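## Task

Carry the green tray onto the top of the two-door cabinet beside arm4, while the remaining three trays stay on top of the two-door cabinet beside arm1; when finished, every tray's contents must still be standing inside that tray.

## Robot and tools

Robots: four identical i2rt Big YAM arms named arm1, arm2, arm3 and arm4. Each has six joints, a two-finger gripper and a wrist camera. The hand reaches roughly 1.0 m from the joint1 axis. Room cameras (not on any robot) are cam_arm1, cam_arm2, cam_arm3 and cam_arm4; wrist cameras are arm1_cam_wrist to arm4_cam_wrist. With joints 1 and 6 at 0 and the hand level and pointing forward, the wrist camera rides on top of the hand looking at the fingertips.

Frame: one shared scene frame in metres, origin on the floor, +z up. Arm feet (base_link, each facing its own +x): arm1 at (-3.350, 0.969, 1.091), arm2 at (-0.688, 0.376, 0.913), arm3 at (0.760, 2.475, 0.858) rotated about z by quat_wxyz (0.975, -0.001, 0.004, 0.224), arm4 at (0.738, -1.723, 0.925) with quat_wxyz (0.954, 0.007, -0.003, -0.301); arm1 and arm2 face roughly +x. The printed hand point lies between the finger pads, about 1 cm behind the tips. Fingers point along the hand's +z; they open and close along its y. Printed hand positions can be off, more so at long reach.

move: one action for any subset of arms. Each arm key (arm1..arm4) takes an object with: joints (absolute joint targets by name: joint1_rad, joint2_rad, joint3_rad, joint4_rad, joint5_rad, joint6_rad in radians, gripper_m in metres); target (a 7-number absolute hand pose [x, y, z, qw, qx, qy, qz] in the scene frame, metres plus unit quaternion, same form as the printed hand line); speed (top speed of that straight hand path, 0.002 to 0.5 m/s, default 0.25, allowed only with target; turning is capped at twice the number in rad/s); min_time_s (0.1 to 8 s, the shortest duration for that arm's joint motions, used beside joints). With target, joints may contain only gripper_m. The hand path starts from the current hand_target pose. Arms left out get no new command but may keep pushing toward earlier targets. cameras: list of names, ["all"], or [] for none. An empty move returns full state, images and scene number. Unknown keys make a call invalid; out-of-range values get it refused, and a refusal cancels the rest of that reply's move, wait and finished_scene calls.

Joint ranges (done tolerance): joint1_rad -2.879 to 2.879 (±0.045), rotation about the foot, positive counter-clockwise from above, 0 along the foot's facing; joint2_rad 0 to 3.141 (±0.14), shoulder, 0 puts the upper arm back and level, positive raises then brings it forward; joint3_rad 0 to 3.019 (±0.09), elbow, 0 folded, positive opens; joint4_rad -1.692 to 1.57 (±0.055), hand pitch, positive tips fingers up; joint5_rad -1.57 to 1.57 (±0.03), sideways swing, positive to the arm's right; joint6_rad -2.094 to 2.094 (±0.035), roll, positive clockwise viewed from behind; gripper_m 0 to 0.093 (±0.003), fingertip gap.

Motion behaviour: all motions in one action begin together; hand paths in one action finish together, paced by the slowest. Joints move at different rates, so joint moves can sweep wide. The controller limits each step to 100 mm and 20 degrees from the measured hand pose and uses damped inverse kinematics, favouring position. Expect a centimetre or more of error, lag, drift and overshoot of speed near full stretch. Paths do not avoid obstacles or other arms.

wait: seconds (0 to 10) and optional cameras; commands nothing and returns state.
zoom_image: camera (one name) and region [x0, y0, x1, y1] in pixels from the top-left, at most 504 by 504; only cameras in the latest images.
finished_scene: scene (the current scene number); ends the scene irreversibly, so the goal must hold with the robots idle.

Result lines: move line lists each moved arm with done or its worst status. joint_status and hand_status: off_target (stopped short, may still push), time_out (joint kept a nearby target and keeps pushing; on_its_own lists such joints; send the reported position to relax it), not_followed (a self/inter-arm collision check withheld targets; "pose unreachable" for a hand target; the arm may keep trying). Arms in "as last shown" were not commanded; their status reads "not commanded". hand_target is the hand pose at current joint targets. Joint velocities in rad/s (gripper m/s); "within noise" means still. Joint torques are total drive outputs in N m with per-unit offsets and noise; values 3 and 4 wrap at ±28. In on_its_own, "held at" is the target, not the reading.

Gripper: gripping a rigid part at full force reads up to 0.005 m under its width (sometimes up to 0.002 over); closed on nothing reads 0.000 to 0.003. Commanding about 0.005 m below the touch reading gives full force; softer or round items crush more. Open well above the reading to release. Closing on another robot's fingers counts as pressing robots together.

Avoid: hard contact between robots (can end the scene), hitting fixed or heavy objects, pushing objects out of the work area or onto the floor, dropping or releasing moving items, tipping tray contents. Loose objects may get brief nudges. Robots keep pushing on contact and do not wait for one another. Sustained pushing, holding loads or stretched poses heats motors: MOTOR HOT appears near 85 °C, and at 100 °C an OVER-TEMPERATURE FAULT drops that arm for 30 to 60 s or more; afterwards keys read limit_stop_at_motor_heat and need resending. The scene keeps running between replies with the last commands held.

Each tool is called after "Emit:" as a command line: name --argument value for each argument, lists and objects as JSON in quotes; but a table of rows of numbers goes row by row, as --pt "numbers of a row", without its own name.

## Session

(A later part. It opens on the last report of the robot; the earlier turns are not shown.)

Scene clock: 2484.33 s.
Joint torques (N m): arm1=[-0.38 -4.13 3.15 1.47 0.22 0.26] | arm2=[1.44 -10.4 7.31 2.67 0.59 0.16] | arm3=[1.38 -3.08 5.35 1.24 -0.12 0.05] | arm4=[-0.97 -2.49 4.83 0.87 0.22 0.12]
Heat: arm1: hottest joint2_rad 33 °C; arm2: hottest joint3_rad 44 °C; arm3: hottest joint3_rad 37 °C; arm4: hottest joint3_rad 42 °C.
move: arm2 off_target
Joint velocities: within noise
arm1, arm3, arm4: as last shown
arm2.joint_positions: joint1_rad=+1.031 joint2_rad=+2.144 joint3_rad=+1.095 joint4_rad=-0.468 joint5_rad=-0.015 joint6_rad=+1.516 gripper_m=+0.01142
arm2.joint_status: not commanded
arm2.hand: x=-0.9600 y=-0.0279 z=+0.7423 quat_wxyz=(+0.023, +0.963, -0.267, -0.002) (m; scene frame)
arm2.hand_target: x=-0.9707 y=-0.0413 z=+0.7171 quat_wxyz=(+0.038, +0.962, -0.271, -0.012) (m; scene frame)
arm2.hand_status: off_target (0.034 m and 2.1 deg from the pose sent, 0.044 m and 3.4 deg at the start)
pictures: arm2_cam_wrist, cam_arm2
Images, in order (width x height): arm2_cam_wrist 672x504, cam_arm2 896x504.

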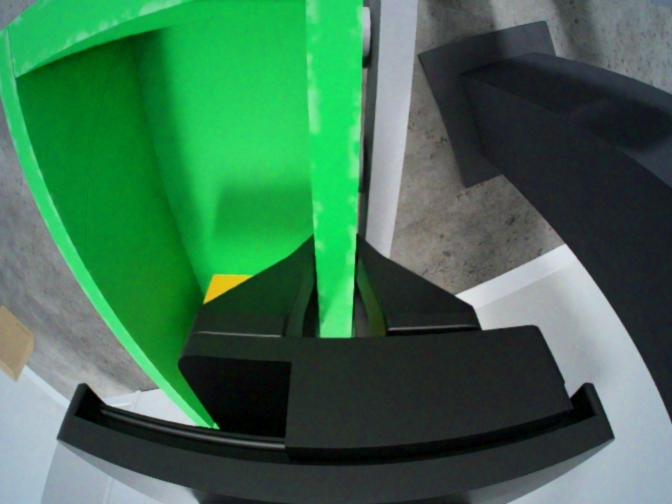

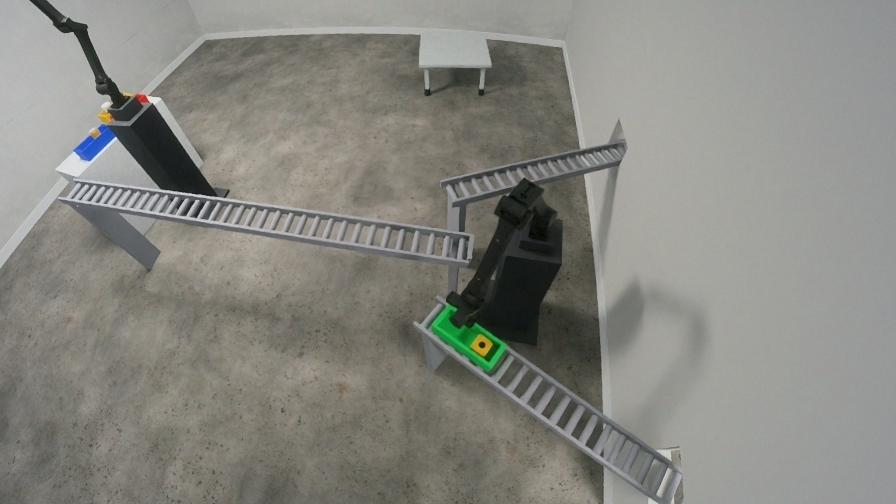

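Emit:
move --arm2 '{"target": [-0.962, -0.034, 0.95, 0.02, 0.9623, -0.2712, -0.0063], "speed": 0.2, "joints": {"gripper_m": 0.05}}' --cameras '["arm2_cam_wrist", "cam_arm2", "cam_arm4"]'

Scene clock: 2532.07 s.
Joint torques (N m): arm1=[-0.5 -4.13 3.21 1.5 0.21 0.26] | arm2=[1.9 -16.26 9.16 -0.17 0.36 0.18] | arm3=[1.26 -3.02 5.35 1.25 -0.12 0.06] | arm4=[-0.56 -2.43 4.89 0.96 0.23 0.14]
Heat: arm1: hottest joint2_rad 32 °C; arm2: hottest joint3_rad 45 °C; arm3: hottest joint3_rad 37 °C; arm4: hottest joint3_rad 42 °C.
move: arm2 off_target
Joint velocities: within noise
arm1.joint_positions: joint1_rad=+1.695 joint2_rad=+1.305 joint3_rad=+2.598 joint4_rad=-0.306 joint5_rad=-0.001 joint6_rad=-1.514 gripper_m=+0.04992
arm1.joint_status: not commanded
arm1.hand: x=-3.3269 y=+0.7374 z=+2.1787 quat_wxyz=(+0.060, -0.006, +0.289, -0.955) (m; scene frame)
arm1.hand_target: x=-3.3280 y=+0.7449 z=+2.1812 quat_wxyz=(+0.061, -0.005, +0.282, -0.957) (m; scene frame)
arm1.hand_status: not commanded
arm2.joint_positions: joint1_rad=+1.031 joint2_rad=+1.760 joint3_rad=+1.156 joint4_rad=-0.951 joint5_rad=-0.008 joint6_rad=+1.517 gripper_m=+0.04990
arm2.joint_status: all done
arm2.hand: x=-0.9555 y=-0.0206 z=+0.9340 quat_wxyz=(+0.004, +0.964, -0.267, +0.001) (m; scene frame)
arm2.hand_target: x=-0.9616 y=-0.0336 z=+0.9502 quat_wxyz=(+0.020, +0.962, -0.271, -0.006) (m; scene frame)
arm2.hand_status: off_target (0.022 m and 2.1 deg from the pose sent, 0.208 m and 0.8 deg at the start)
arm3.joint_positions: joint1_rad=-0.464 joint2_rad=+1.294 joint3_rad=+2.574 joint4_rad=-0.314 joint5_rad=+0.120 joint6_rad=+0.657 gripper_m=+0.09396
arm3.joint_status: not commanded
arm3.hand: x=+1.0024 y=+2.4546 z=+1.9389 quat_wxyz=(-0.909, -0.151, -0.266, -0.284) (m; scene frame)
arm3.hand_target: x=+0.9901 y=+2.4548 z=+1.9461 quat_wxyz=(-0.913, -0.146, -0.250, -0.286) (m; scene frame)
arm3.hand_status: not commanded
arm4.joint_positions: joint1_rad=+1.145 joint2_rad=+1.293 joint3_rad=+2.579 joint4_rad=-0.315 joint5_rad=+0.009 joint6_rad=+0.000 gripper_m=+0.09396
arm4.joint_status: not commanded
arm4.hand: x=+0.9268 y=-1.6197 z=+2.0131 quat_wxyz=(-0.924, +0.069, -0.280, -0.252) (m; scene frame)
arm4.hand_target: x=+0.9196 y=-1.6235 z=+2.0185 quat_wxyz=(-0.926, +0.063, -0.267, -0.260) (m; scene frame)
arm4.hand_status: not commanded
pictures: arm2_cam_wrist, cam_arm2, cam_arm4
Images, in order (width x height): arm2_cam_wrist 672x504, cam_arm2 896x504, cam_arm4 896x504.

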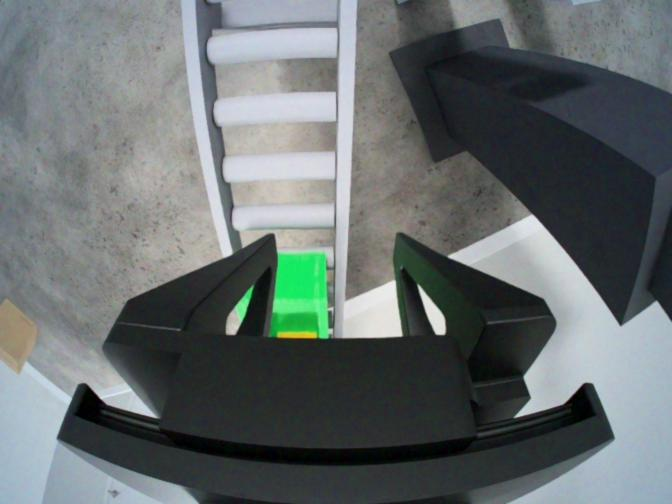

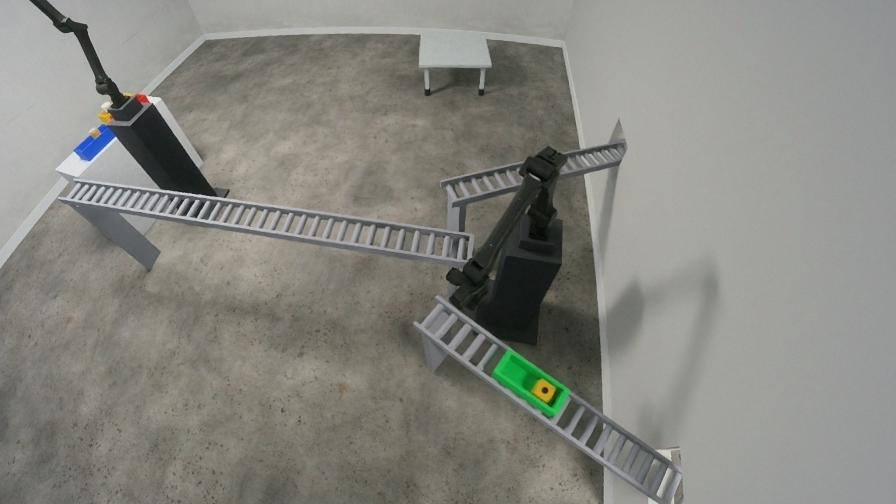

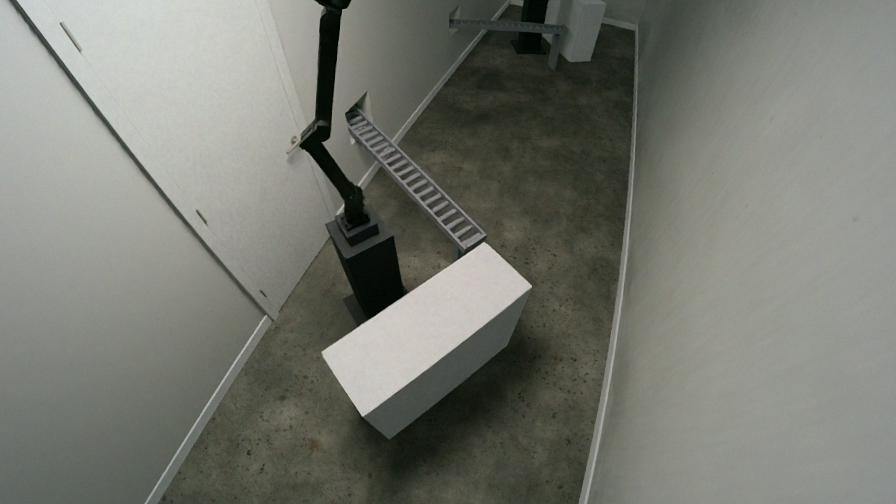

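Emit:
move --arm2 '{"joints": {"joint2_rad": 1.3, "joint3_rad": 2.6, "joint4_rad": -0.3}, "min_time_s": 2.5}' --arm4 '{"target": [1.1, -1.3, 1.05, 0.2838, -0.4013, 0.8607, 0.1324], "joints": {"gripper_m": 0.06}}' --cameras '["arm4_cam_wrist", "cam_arm4", "cam_arm2"]'

Emit:
zoom_image --camera "arm4_cam_wrist" --region '[170, 60, 506, 312]'

Scene clock: 2573.47 s.
Joint torques (N m): arm1=[-0.26 -4.07 3.17 1.52 0.22 0.26] | arm2=[1.08 -3.43 3.93 1.18 0.19 0.09] | arm3=[1.38 -3.08 5.35 1.26 -0.12 0.06] | arm4=[-0.32 -14.39 12.82 1.29 -0.09 0.13]
Heat: arm1: hottest joint2_rad 32 °C; arm2: hottest joint3_rad 46 °C; arm3: hottest joint3_rad 37 °C; arm4: hottest joint3_rad 43 °C.
move: arm2 done; arm4 off_target
Joint velocities: within noise
arm1, arm3: as last shown
arm2.joint_positions: joint1_rad=+1.031 joint2_rad=+1.305 joint3_rad=+2.595 joint4_rad=-0.307 joint5_rad=-0.008 joint6_rad=+1.518 gripper_m=+0.04991
arm2.joint_status: all done
arm2.hand: x=-0.8186 y=+0.1740 z=+1.9985 quat_wxyz=(+0.906, +0.284, -0.073, -0.304) (m; scene frame)
arm2.hand_target: x=-0.8129 y=+0.1810 z=+2.0018 quat_wxyz=(+0.911, +0.276, -0.073, -0.297) (m; scene frame)
arm2.hand_status: not commanded
arm4.joint_positions: joint1_rad=+1.463 joint2_rad=+1.546 joint3_rad=+0.970 joint4_rad=-0.432 joint5_rad=-0.003 joint6_rad=-0.019 gripper_m=+0.06007
arm4.joint_status: all done
arm4.hand: x=+1.0879 y=-1.3222 z=+1.0263 quat_wxyz=(-0.260, +0.405, -0.869, -0.117) (m; scene frame)
arm4.hand_target: x=+1.0987 y=-1.3013 z=+1.0507 quat_wxyz=(-0.284, +0.401, -0.861, -0.133) (m; scene frame)
arm4.hand_status: off_target (0.035 m and 3.4 deg from the pose sent, 1.029 m and 111.3 deg at the start)
pictures: arm4_cam_wrist, cam_arm2, cam_arm4
Images, in order (width x height): arm4_cam_wrist 672x504, cam_arm2 896x504, cam_arm4 896x504.

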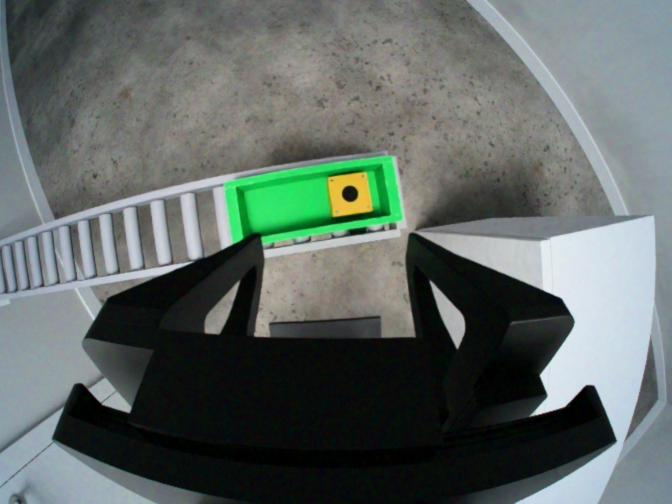

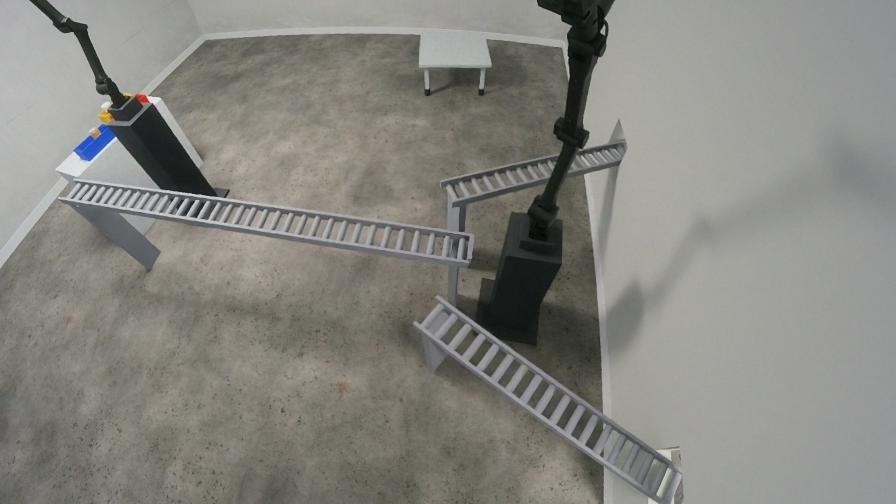

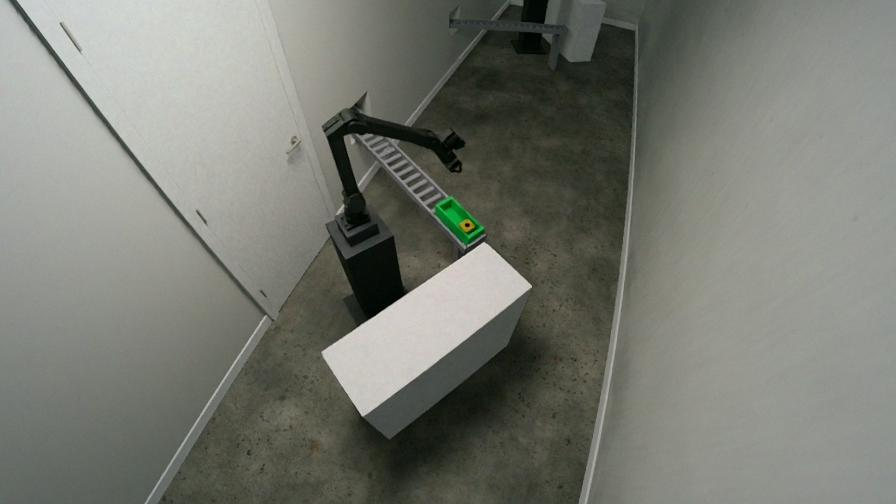

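Scaled by 1.500 from the camera's 672x504 image, which has a finer 960x720 frame.

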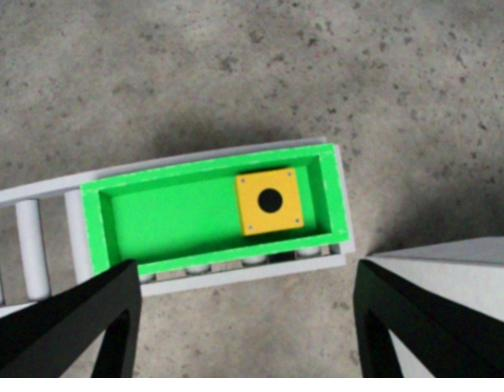

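Emit:
move --arm4 '{"target": [1.072, -1.278, 0.86, 0, 0.2756, 0.9613, 0]}' --cameras '["arm4_cam_wrist", "cam_arm4"]'

Emit:
zoom_image --camera "arm4_cam_wrist" --region '[168, 0, 504, 252]'

Emit:
zoom_image --camera "cam_arm4" --region '[390, 140, 530, 280]'

Scene clock: 2683.40 s.
Joint torques (N m): arm1=[-0.5 -4.19 3.15 1.51 0.21 0.26] | arm2=[1.44 -2.73 4.1 1.21 0.12 0.12] | arm3=[1.44 -3.08 5.37 1.22 -0.12 0.06] | arm4=[-1.49 -18.96 10.26 -0.57 -0.01 0.17]
Heat: arm1: hottest joint2_rad 32 °C; arm2: hottest joint3_rad 41 °C; arm3: hottest joint3_rad 37 °C; arm4: hottest joint3_rad 60 °C.
move: arm4 off_target
Joint velocities: within noise
arm1, arm2, arm3: as last shown
arm4.joint_positions: joint1_rad=+1.545 joint2_rad=+2.072 joint3_rad=+1.333 joint4_rad=-0.859 joint5_rad=+0.004 joint6_rad=+1.475 gripper_m=+0.06007
arm4.joint_status: not commanded
arm4.hand: x=+1.0599 y=-1.2892 z=+0.8580 quat_wxyz=(+0.000, -0.267, -0.964, +0.007) (m; scene frame)
arm4.hand_target: x=+1.0716 y=-1.2785 z=+0.8601 quat_wxyz=(+0.000, -0.275, -0.961, +0.000) (m; scene frame)
arm4.hand_status: off_target (0.017 m and 1.3 deg from the pose sent, 0.173 m and 87.3 deg at the start)
pictures: arm4_cam_wrist, cam_arm4
Images, in order (width x height): arm4_cam_wrist 672x504, cam_arm4 896x504.

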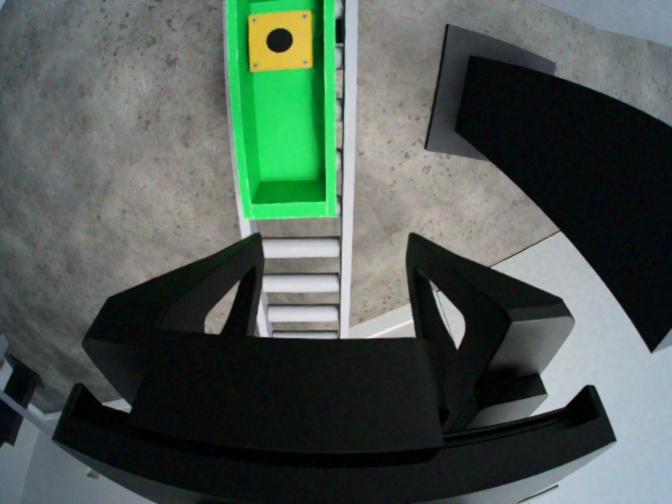

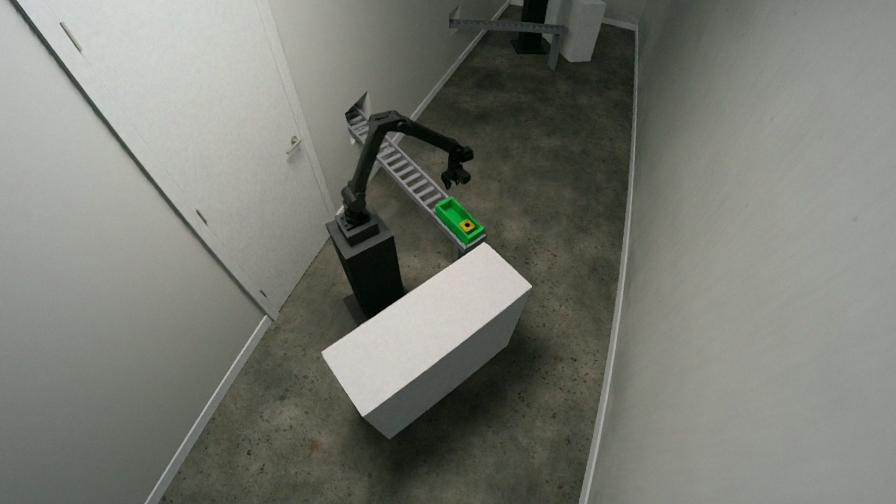

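Scaled by 1.500 from the camera's 672x504 image, which has a finer 960x720 frame.

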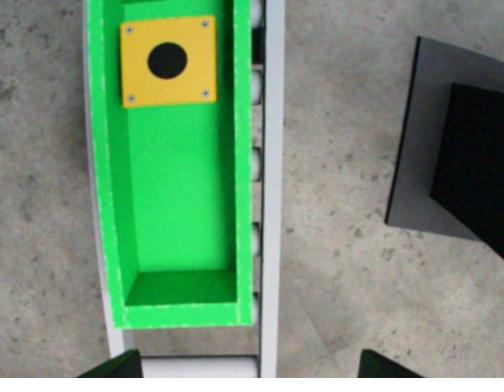

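Scaled by 3.600 from the camera's 896x504 image, which has a finer 1280x720 frame.

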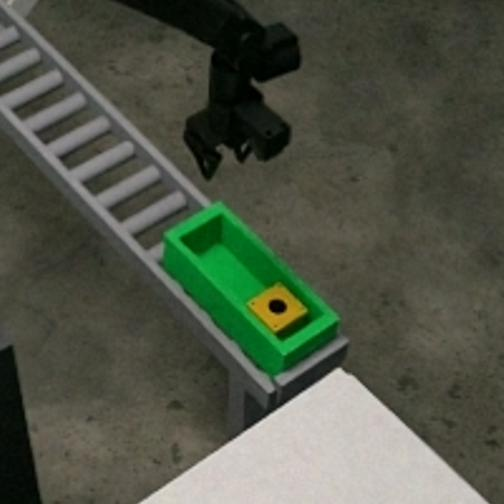

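Emit:
move --arm4 '{"target": [1.094, -1.289, 0.66, 0, 0.2756, 0.9613, 0]}' --cameras '["arm4_cam_wrist", "cam_arm4"]'

Emit:
zoom_image --camera "arm4_cam_wrist" --region '[168, 0, 504, 252]'

Emit:
zoom_image --camera "cam_arm4" --region '[410, 160, 510, 260]'

Scene clock: 2748.00 s.
Joint torques (N m): arm1=[-0.62 -4.01 3.17 1.48 0.23 0.26] | arm2=[1.49 -3.02 3.86 0.95 0.16 0.11] | arm3=[1.44 -3.14 5.35 1.24 -0.11 0.06] | arm4=[-1.79 -21.25 7.13 0.23 0.03 -0.04]
Heat: arm1: hottest joint2_rad 32 °C; arm2: hottest joint3_rad 41 °C; arm3: hottest joint3_rad 36 °C; arm4: hottest joint3_rad 53 °C.
move: arm4 off_target
Joint velocities: within noise
arm1, arm2, arm3: as last shown
arm4.joint_positions: joint1_rad=+1.501 joint2_rad=+2.482 joint3_rad=+1.431 joint4_rad=-0.563 joint5_rad=+0.004 joint6_rad=+1.452 gripper_m=+0.06007
arm4.joint_status: not commanded
arm4.hand: x=+1.0826 y=-1.2991 z=+0.6630 quat_wxyz=(+0.004, -0.277, -0.961, +0.013) (m; scene frame)
arm4.hand_target: x=+1.0938 y=-1.2894 z=+0.6605 quat_wxyz=(+0.000, -0.276, -0.961, +0.000) (m; scene frame)
arm4.hand_status: off_target (0.015 m and 1.6 deg from the pose sent, 0.201 m and 1.2 deg at the start)
pictures: arm4_cam_wrist, cam_arm4
Images, in order (width x height): arm4_cam_wrist 672x504, cam_arm4 896x504.

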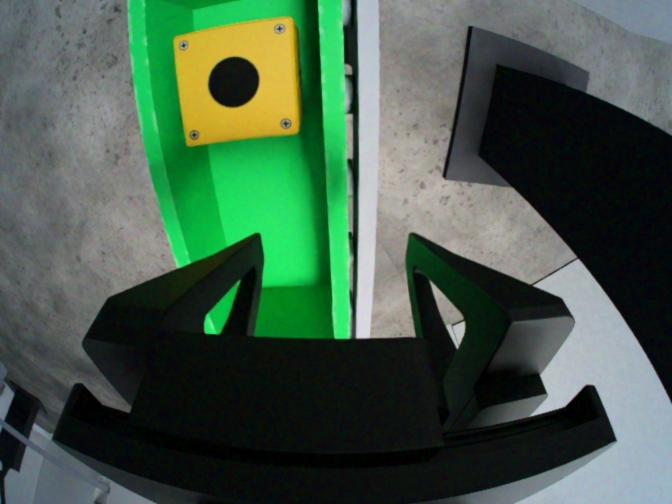

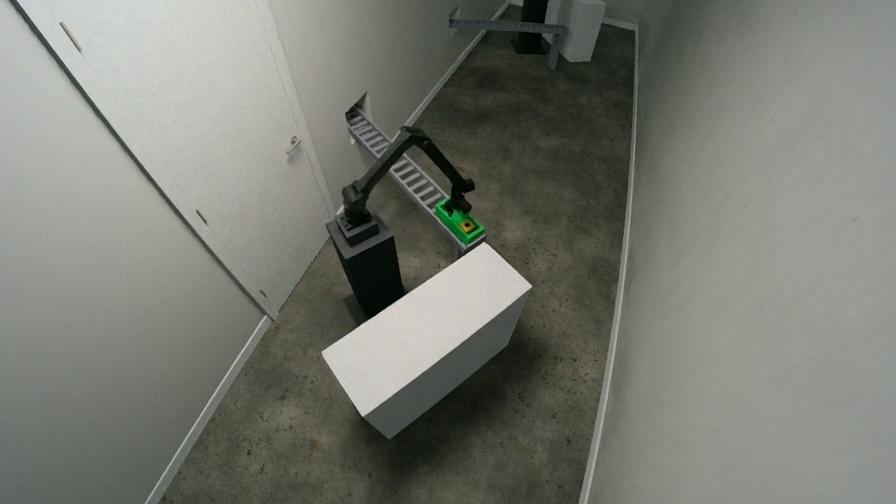

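Scaled by 1.500 from the camera's 672x504 image, which has a finer 960x720 frame.

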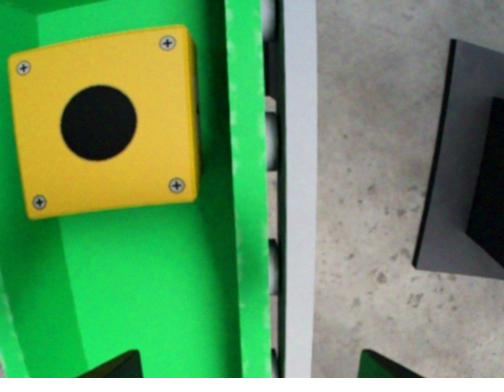

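Scaled by 5.040 from the camera's 896x504 image, which has a finer 1280x720 frame.

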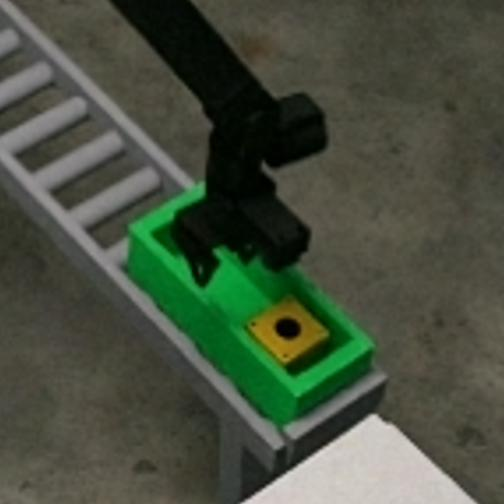

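Emit:
move --arm4 '{"target": [1.084, -1.283, 0.6, 0, 0.2756, 0.9613, 0], "speed": 0.15}' --cameras '["arm4_cam_wrist", "cam_arm4"]'

Emit:
zoom_image --camera "arm4_cam_wrist" --region '[168, 80, 504, 332]'

Emit:
zoom_image --camera "cam_arm4" --region '[420, 180, 500, 260]'

Scene clock: 2820.20 s.
Joint torques (N m): arm1=[-0.38 -4.31 3.22 1.52 0.22 0.25] | arm2=[1.08 -2.49 4.18 1.51 0.15 0.05] | arm3=[1.32 -3.08 5.38 1.25 -0.12 0.06] | arm4=[-0.21 -21.95 6.35 0.25 -0.01 0.1]
Heat: arm1: hottest joint2_rad 31 °C; arm2: hottest joint3_rad 40 °C; arm3: hottest joint3_rad 36 °C; arm4: hottest joint3_rad 49 °C.
move: arm4 off_target
Joint velocities: within noise
arm1, arm2, arm3: as last shown
arm4.joint_positions: joint1_rad=+1.507 joint2_rad=+2.619 joint3_rad=+1.502 joint4_rad=-0.495 joint5_rad=+0.004 joint6_rad=+1.456 gripper_m=+0.06007
arm4.joint_status: not commanded
arm4.hand: x=+1.0800 y=-1.2971 z=+0.6027 quat_wxyz=(+0.003, -0.276, -0.961, +0.013) (m; scene frame)
arm4.hand_target: x=+1.0838 y=-1.2831 z=+0.6005 quat_wxyz=(+0.000, -0.275, -0.961, +0.000) (m; scene frame)
arm4.hand_status: off_target (0.015 m and 1.5 deg from the pose sent, 0.065 m and 1.6 deg at the start)
pictures: arm4_cam_wrist, cam_arm4
Images, in order (width x height): arm4_cam_wrist 672x504, cam_arm4 896x504.

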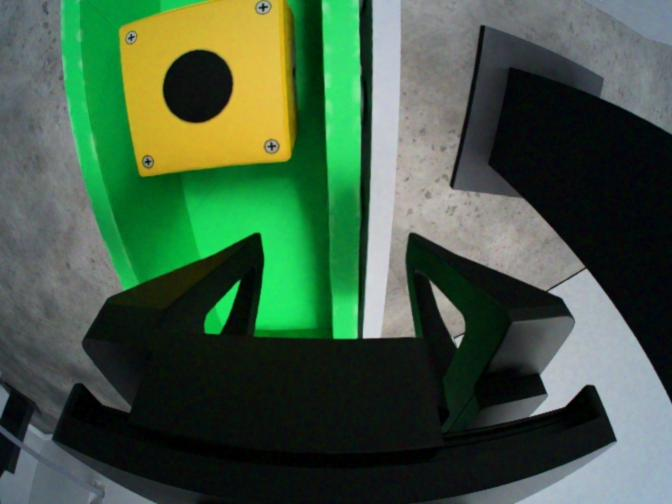

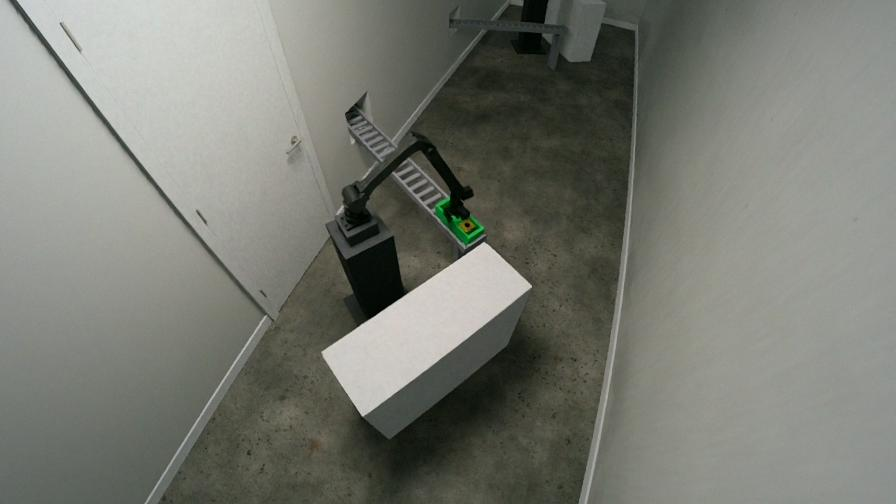

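Scaled by 1.500 from the camera's 672x504 image, which has a finer 960x720 frame.

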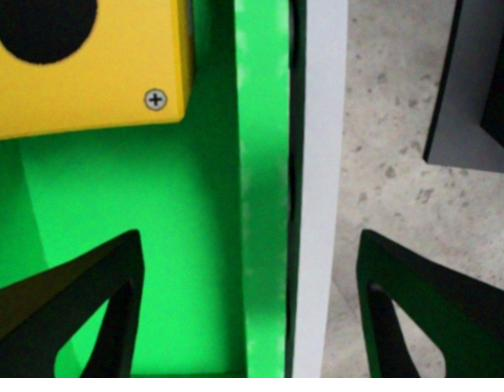

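Scaled by 6.300 from the camera's 896x504 image, which has a finer 1280x720 frame.

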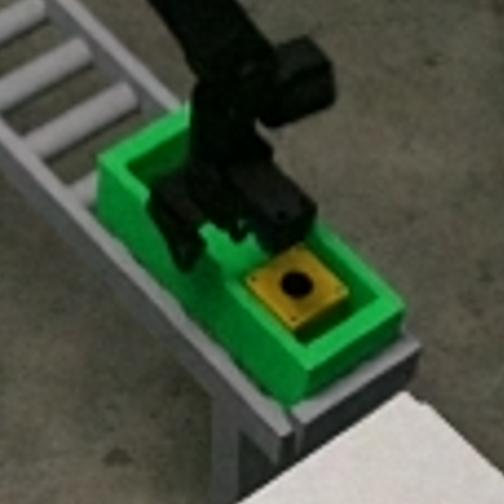

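Emit:
move --arm4 '{"target": [1.085, -1.289, 0.574, 0, 0.2756, 0.9613, 0], "speed": 0.12}' --cameras '["arm4_cam_wrist", "cam_arm4"]'

Emit:
zoom_image --camera "arm4_cam_wrist" --region '[168, 80, 504, 332]'

Emit:
zoom_image --camera "cam_arm4" --region '[420, 180, 500, 260]'

Scene clock: 2878.20 s.
Joint torques (N m): arm1=[-0.67 -4.19 3.18 1.5 0.21 0.26] | arm2=[1.38 -2.9 3.92 1.03 0.1 0.1] | arm3=[1.44 -3.02 5.35 1.24 -0.12 0.06] | arm4=[-1.49 -21.19 6.15 0.18 0 0.06]
Heat: arm1: hottest joint2_rad 31 °C; arm2: hottest joint3_rad 39 °C; arm3: hottest joint3_rad 36 °C; arm4: hottest joint3_rad 45 °C.
move: arm4 off_target
Joint velocities: within noise
arm1, arm2, arm3: as last shown
arm4.joint_positions: joint1_rad=+1.507 joint2_rad=+2.669 joint3_rad=+1.525 joint4_rad=-0.463 joint5_rad=+0.004 joint6_rad=+1.456 gripper_m=+0.06007
arm4.joint_status: not commanded
arm4.hand: x=+1.0792 y=-1.2981 z=+0.5803 quat_wxyz=(+0.002, -0.276, -0.961, +0.010) (m; scene frame)
arm4.hand_target: x=+1.0848 y=-1.2892 z=+0.5745 quat_wxyz=(+0.000, -0.275, -0.961, +0.000) (m; scene frame)
arm4.hand_status: off_target (0.013 m and 1.2 deg from the pose sent, 0.030 m and 1.5 deg at the start)
pictures: arm4_cam_wrist, cam_arm4
Images, in order (width x height): arm4_cam_wrist 672x504, cam_arm4 896x504.

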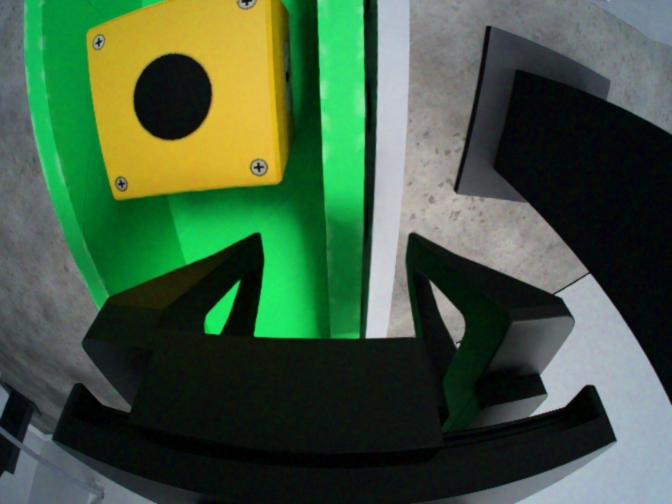

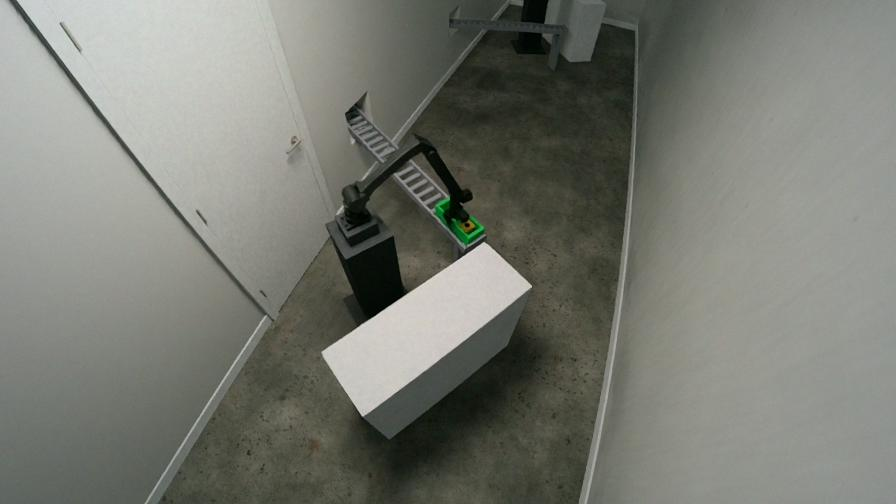

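Scaled by 1.500 from the camera's 672x504 image, which has a finer 960x720 frame.

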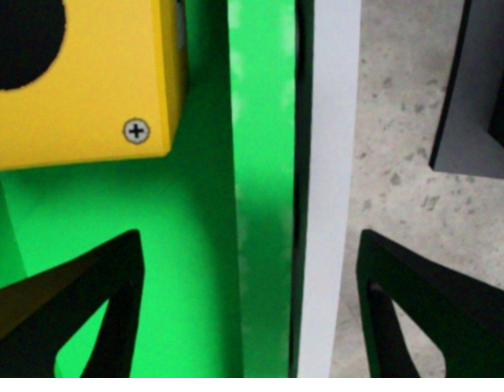

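Scaled by 6.300 from the camera's 896x504 image, which has a finer 1280x720 frame.

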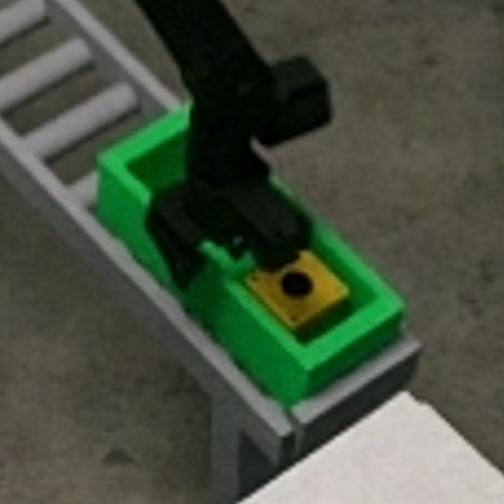

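Emit:
move --arm4 '{"target": [1.083, -1.292, 0.564, 0, 0.2756, 0.9613, 0], "speed": 0.12}' --cameras '[]'

Emit:
move --arm4 '{"joints": {"gripper_m": 0.004}}' --cameras '["arm4_cam_wrist", "cam_arm4"]'

Emit:
zoom_image --camera "arm4_cam_wrist" --region '[168, 80, 504, 332]'

Scene clock: 2894.37 s.
Joint torques (N m): arm1=[-0.5 -4.01 3.18 1.44 0.22 0.26] | arm2=[2.26 -4.25 4.18 1.18 0.18 0.13] | arm3=[1.38 -3.08 5.37 1.26 -0.12 0.06] | arm4=[-0.97 -20.89 6.26 0.31 -0.02 0.06]
Heat: arm1: hottest joint2_rad 31 °C; arm2: hottest joint3_rad 39 °C; arm3: hottest joint3_rad 36 °C; arm4: hottest joint3_rad 45 °C.
move: arm4 off_target
Joint velocities: within noise
arm1, arm2, arm3: as last shown
arm4.joint_positions: joint1_rad=+1.507 joint2_rad=+2.685 joint3_rad=+1.525 joint4_rad=-0.447 joint5_rad=+0.004 joint6_rad=+1.456 gripper_m=+0.06007
arm4.joint_status: not commanded
arm4.hand: x=+1.0768 y=-1.3011 z=+0.5716 quat_wxyz=(+0.002, -0.276, -0.961, +0.010) (m; scene frame)
arm4.hand_target: x=+1.0828 y=-1.2922 z=+0.5645 quat_wxyz=(+0.000, -0.275, -0.961, +0.000) (m; scene frame)
arm4.hand_status: off_target (0.013 m and 1.2 deg from the pose sent, 0.018 m and 1.2 deg at the start)
pictures: none
No camera images: "cameras" was empty.

Scene clock: 2895.17 s.
Joint torques (N m): arm1=[-0.38 -4.01 3.17 1.43 0.23 0.24] | arm2=[1.44 -2.78 3.92 1.06 0.18 0.04] | arm3=[1.32 -3.02 5.37 1.24 -0.12 0.06] | arm4=[-1.03 -21.13 6.2 0.12 0.07 0.07]
Heat: arm1: hottest joint2_rad 31 °C; arm2: hottest joint3_rad 39 °C; arm3: hottest joint3_rad 36 °C; arm4: hottest joint3_rad 45 °C.
move: arm4 off_target
Joint velocities: within noise
arm1, arm2, arm3: as last shown
arm4.joint_positions: joint1_rad=+1.507 joint2_rad=+2.684 joint3_rad=+1.527 joint4_rad=-0.444 joint5_rad=+0.002 joint6_rad=+1.452 gripper_m=+0.01121
arm4.joint_status: gripper_m off_target (ended at +0.01124, target +0.00400)
arm4.hand: x=+1.0782 y=-1.2988 z=+0.5728 quat_wxyz=(+0.002, -0.274, -0.962, +0.007) (m; scene frame)
arm4.hand_target: x=+1.0828 y=-1.2923 z=+0.5645 quat_wxyz=(+0.000, -0.276, -0.961, +0.000) (m; scene frame)
arm4.hand_status: not commanded
pictures: arm4_cam_wrist, cam_arm4
Images, in order (width x height): arm4_cam_wrist 672x504, cam_arm4 896x504.

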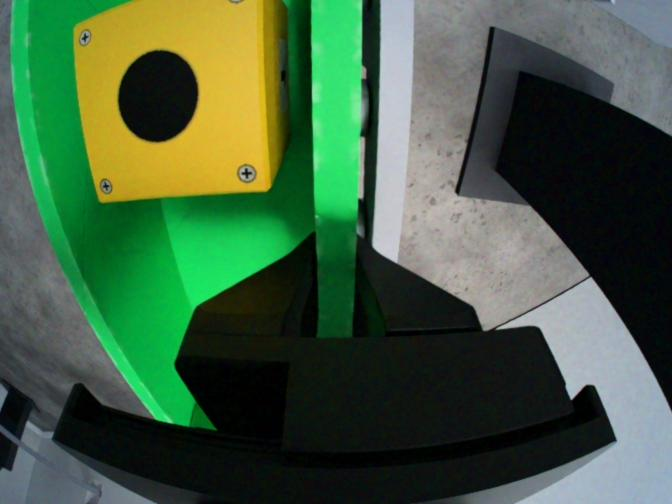

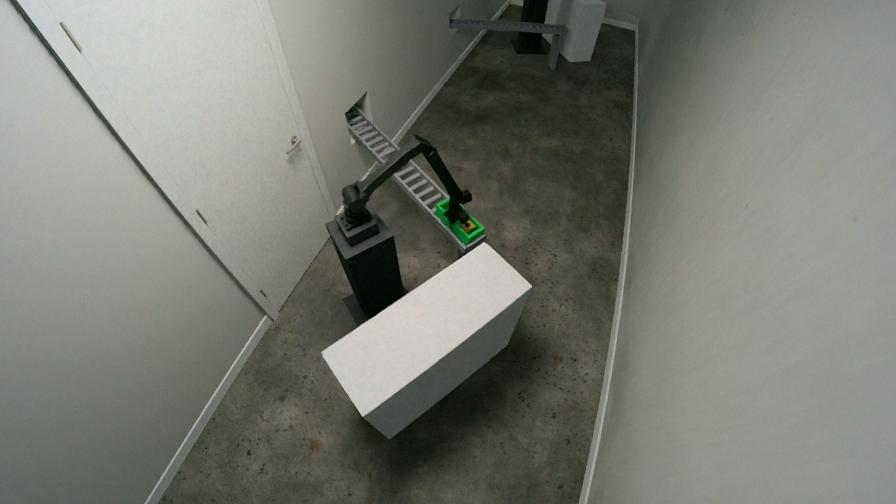

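Scaled by 1.500 from the camera's 672x504 image, which has a finer 960x720 frame.

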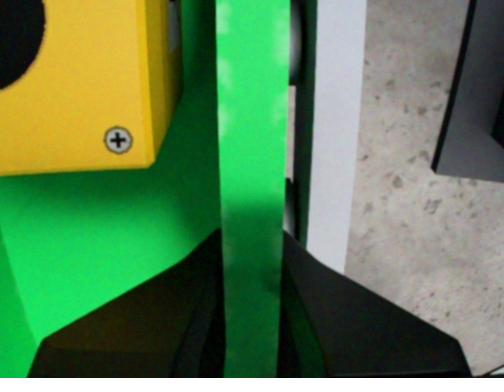

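Emit:
move --arm4 '{"target": [1.083, -1.292, 0.66, 0, 0.2756, 0.9613, 0], "speed": 0.1}' --cameras '["arm4_cam_wrist", "cam_arm4"]'

Emit:
zoom_image --camera "cam_arm4" --region '[400, 150, 520, 270]'

Scene clock: 2906.30 s.
Joint torques (N m): arm1=[-0.67 -4.25 3.18 1.46 0.23 0.26] | arm2=[1.85 -3.25 3.96 0.96 0.13 0.16] | arm3=[1.32 -3.14 5.38 1.26 -0.12 0.06] | arm4=[-1.26 -26.29 4.6 -0.47 0.16 0.12]
Heat: arm1: hottest joint2_rad 31 °C; arm2: hottest joint3_rad 39 °C; arm3: hottest joint3_rad 36 °C; arm4: hottest joint3_rad 46 °C.
move: arm4 off_target
Joint velocities: within noise
arm1.joint_positions: joint1_rad=+1.695 joint2_rad=+1.305 joint3_rad=+2.598 joint4_rad=-0.306 joint5_rad=-0.001 joint6_rad=-1.514 gripper_m=+0.04992
arm1.joint_status: not commanded
arm1.hand: x=-3.3269 y=+0.7374 z=+2.1787 quat_wxyz=(+0.060, -0.006, +0.289, -0.955) (m; scene frame)
arm1.hand_target: x=-3.3280 y=+0.7449 z=+2.1812 quat_wxyz=(+0.061, -0.005, +0.282, -0.957) (m; scene frame)
arm1.hand_status: not commanded
arm2: as last shown
arm3.joint_positions: joint1_rad=-0.464 joint2_rad=+1.294 joint3_rad=+2.574 joint4_rad=-0.314 joint5_rad=+0.120 joint6_rad=+0.657 gripper_m=+0.09396
arm3.joint_status: not commanded
arm3.hand: x=+1.0024 y=+2.4546 z=+1.9389 quat_wxyz=(-0.909, -0.151, -0.266, -0.284) (m; scene frame)
arm3.hand_target: x=+0.9901 y=+2.4548 z=+1.9461 quat_wxyz=(-0.913, -0.146, -0.250, -0.286) (m; scene frame)
arm3.hand_status: not commanded
arm4.joint_positions: joint1_rad=+1.507 joint2_rad=+2.537 joint3_rad=+1.425 joint4_rad=-0.521 joint5_rad=-0.001 joint6_rad=+1.448 gripper_m=+0.01117
arm4.joint_status: not commanded
arm4.hand: x=+1.0694 y=-1.3090 z=+0.6330 quat_wxyz=(+0.010, -0.272, -0.962, +0.022) (m; scene frame)
arm4.hand_target: x=+1.0827 y=-1.2925 z=+0.6595 quat_wxyz=(+0.000, -0.276, -0.961, +0.000) (m; scene frame)
arm4.hand_status: off_target (0.035 m and 2.8 deg from the pose sent, 0.088 m and 0.8 deg at the start)
pictures: arm4_cam_wrist, cam_arm4
Images, in order (width x height): arm4_cam_wrist 672x504, cam_arm4 896x504.

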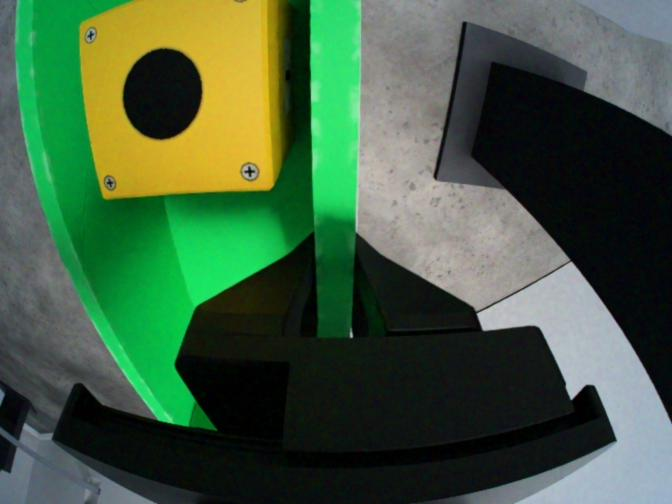

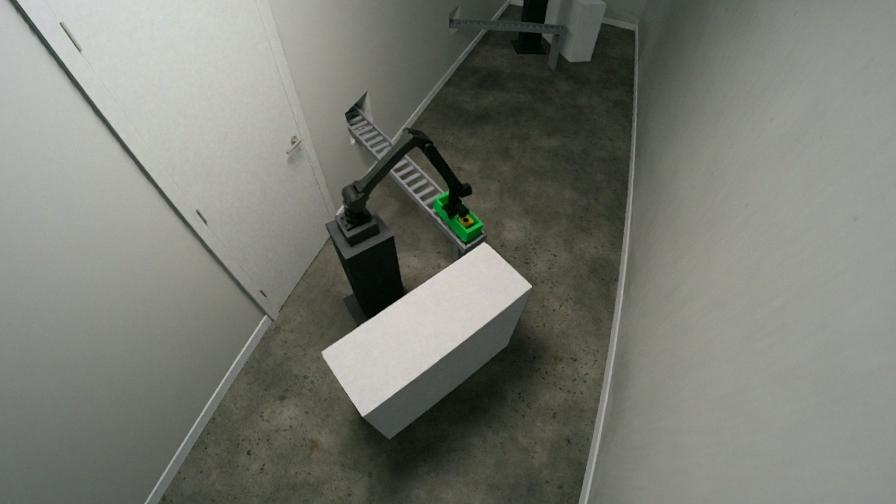

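Scaled by 4.200 from the camera's 896x504 image, which has a finer 1280x720 frame.

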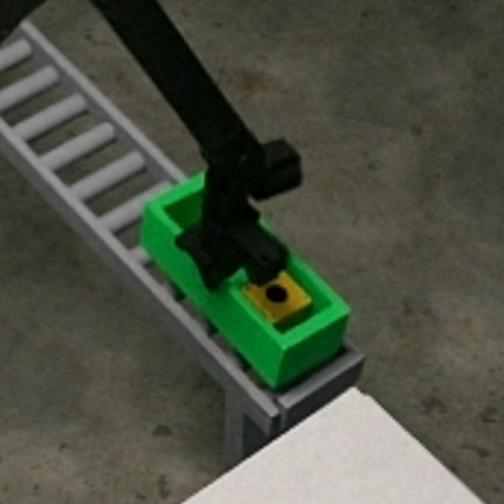

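Emit:
move --arm4 '{"target": [1.083, -1.292, 1.03, 0, 0.2756, 0.9613, 0], "speed": 0.18}' --cameras '["arm4_cam_wrist", "cam_arm4"]'

Emit:
zoom_image --camera "cam_arm4" --region '[320, 100, 560, 300]'

Scene clock: 2917.80 s.
Joint torques (N m): arm1=[-0.73 -3.96 3.21 1.44 0.23 0.26] | arm2=[1.61 -3.02 3.93 1.22 0.21 0.11] | arm3=[1.32 -3.02 5.37 1.22 -0.11 0.06] | arm4=[-1.03 -22.53 14.15 -0.72 0.19 0.11]
Heat: arm1: hottest joint2_rad 31 °C; arm2: hottest joint3_rad 39 °C; arm3: hottest joint3_rad 36 °C; arm4: hottest joint3_rad 46 °C.
move: arm4 off_target
Joint velocities: within noise
arm1, arm3: as last shown
arm2.joint_positions: joint1_rad=+1.031 joint2_rad=+1.305 joint3_rad=+2.595 joint4_rad=-0.307 joint5_rad=-0.008 joint6_rad=+1.518 gripper_m=+0.04991
arm2.joint_status: not commanded
arm2.hand: x=-0.8186 y=+0.1740 z=+1.9985 quat_wxyz=(+0.906, +0.284, -0.073, -0.304) (m; scene frame)
arm2.hand_target: x=-0.8129 y=+0.1810 z=+2.0018 quat_wxyz=(+0.911, +0.276, -0.073, -0.297) (m; scene frame)
arm2.hand_status: not commanded
arm4.joint_positions: joint1_rad=+1.507 joint2_rad=+1.890 joint3_rad=+1.432 joint4_rad=-1.231 joint5_rad=-0.001 joint6_rad=+1.448 gripper_m=+0.01117
arm4.joint_status: not commanded
arm4.hand: x=+1.0616 y=-1.3186 z=+0.9864 quat_wxyz=(+0.020, -0.272, -0.961, +0.048) (m; scene frame)
arm4.hand_target: x=+1.0809 y=-1.2948 z=+1.0308 quat_wxyz=(+0.000, -0.276, -0.961, +0.000) (m; scene frame)
arm4.hand_status: off_target (0.055 m and 6.0 deg from the pose sent, 0.398 m and 2.8 deg at the start; pose on its path clipped on 1 of 88 steps)
pictures: arm4_cam_wrist, cam_arm4
Images, in order (width x height): arm4_cam_wrist 672x504, cam_arm4 896x504.

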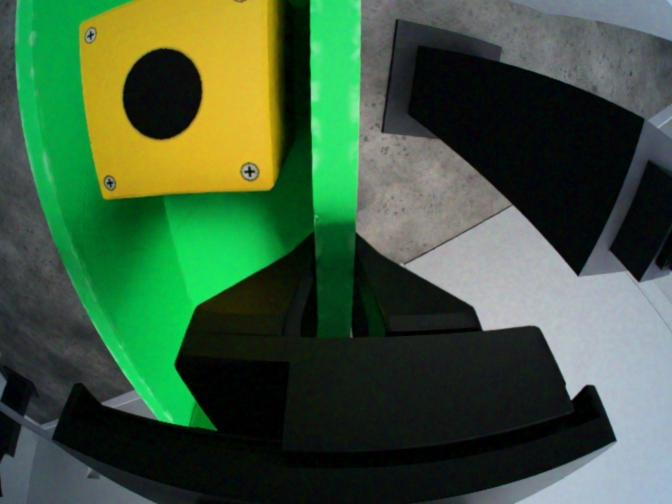

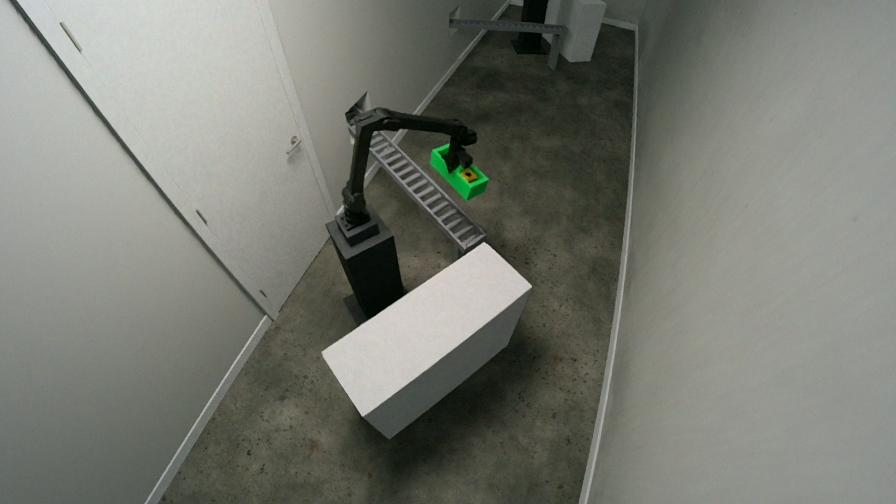

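Scaled by 2.100 from the camera's 896x504 image, which has a finer 1280x720 frame.

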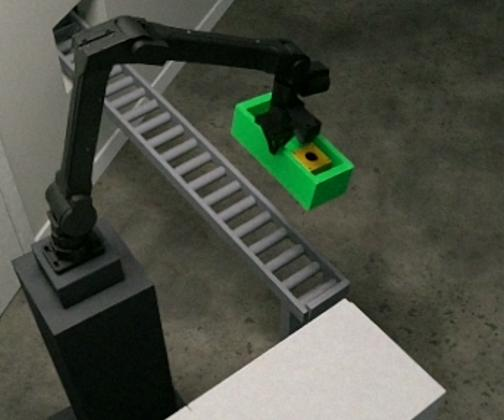

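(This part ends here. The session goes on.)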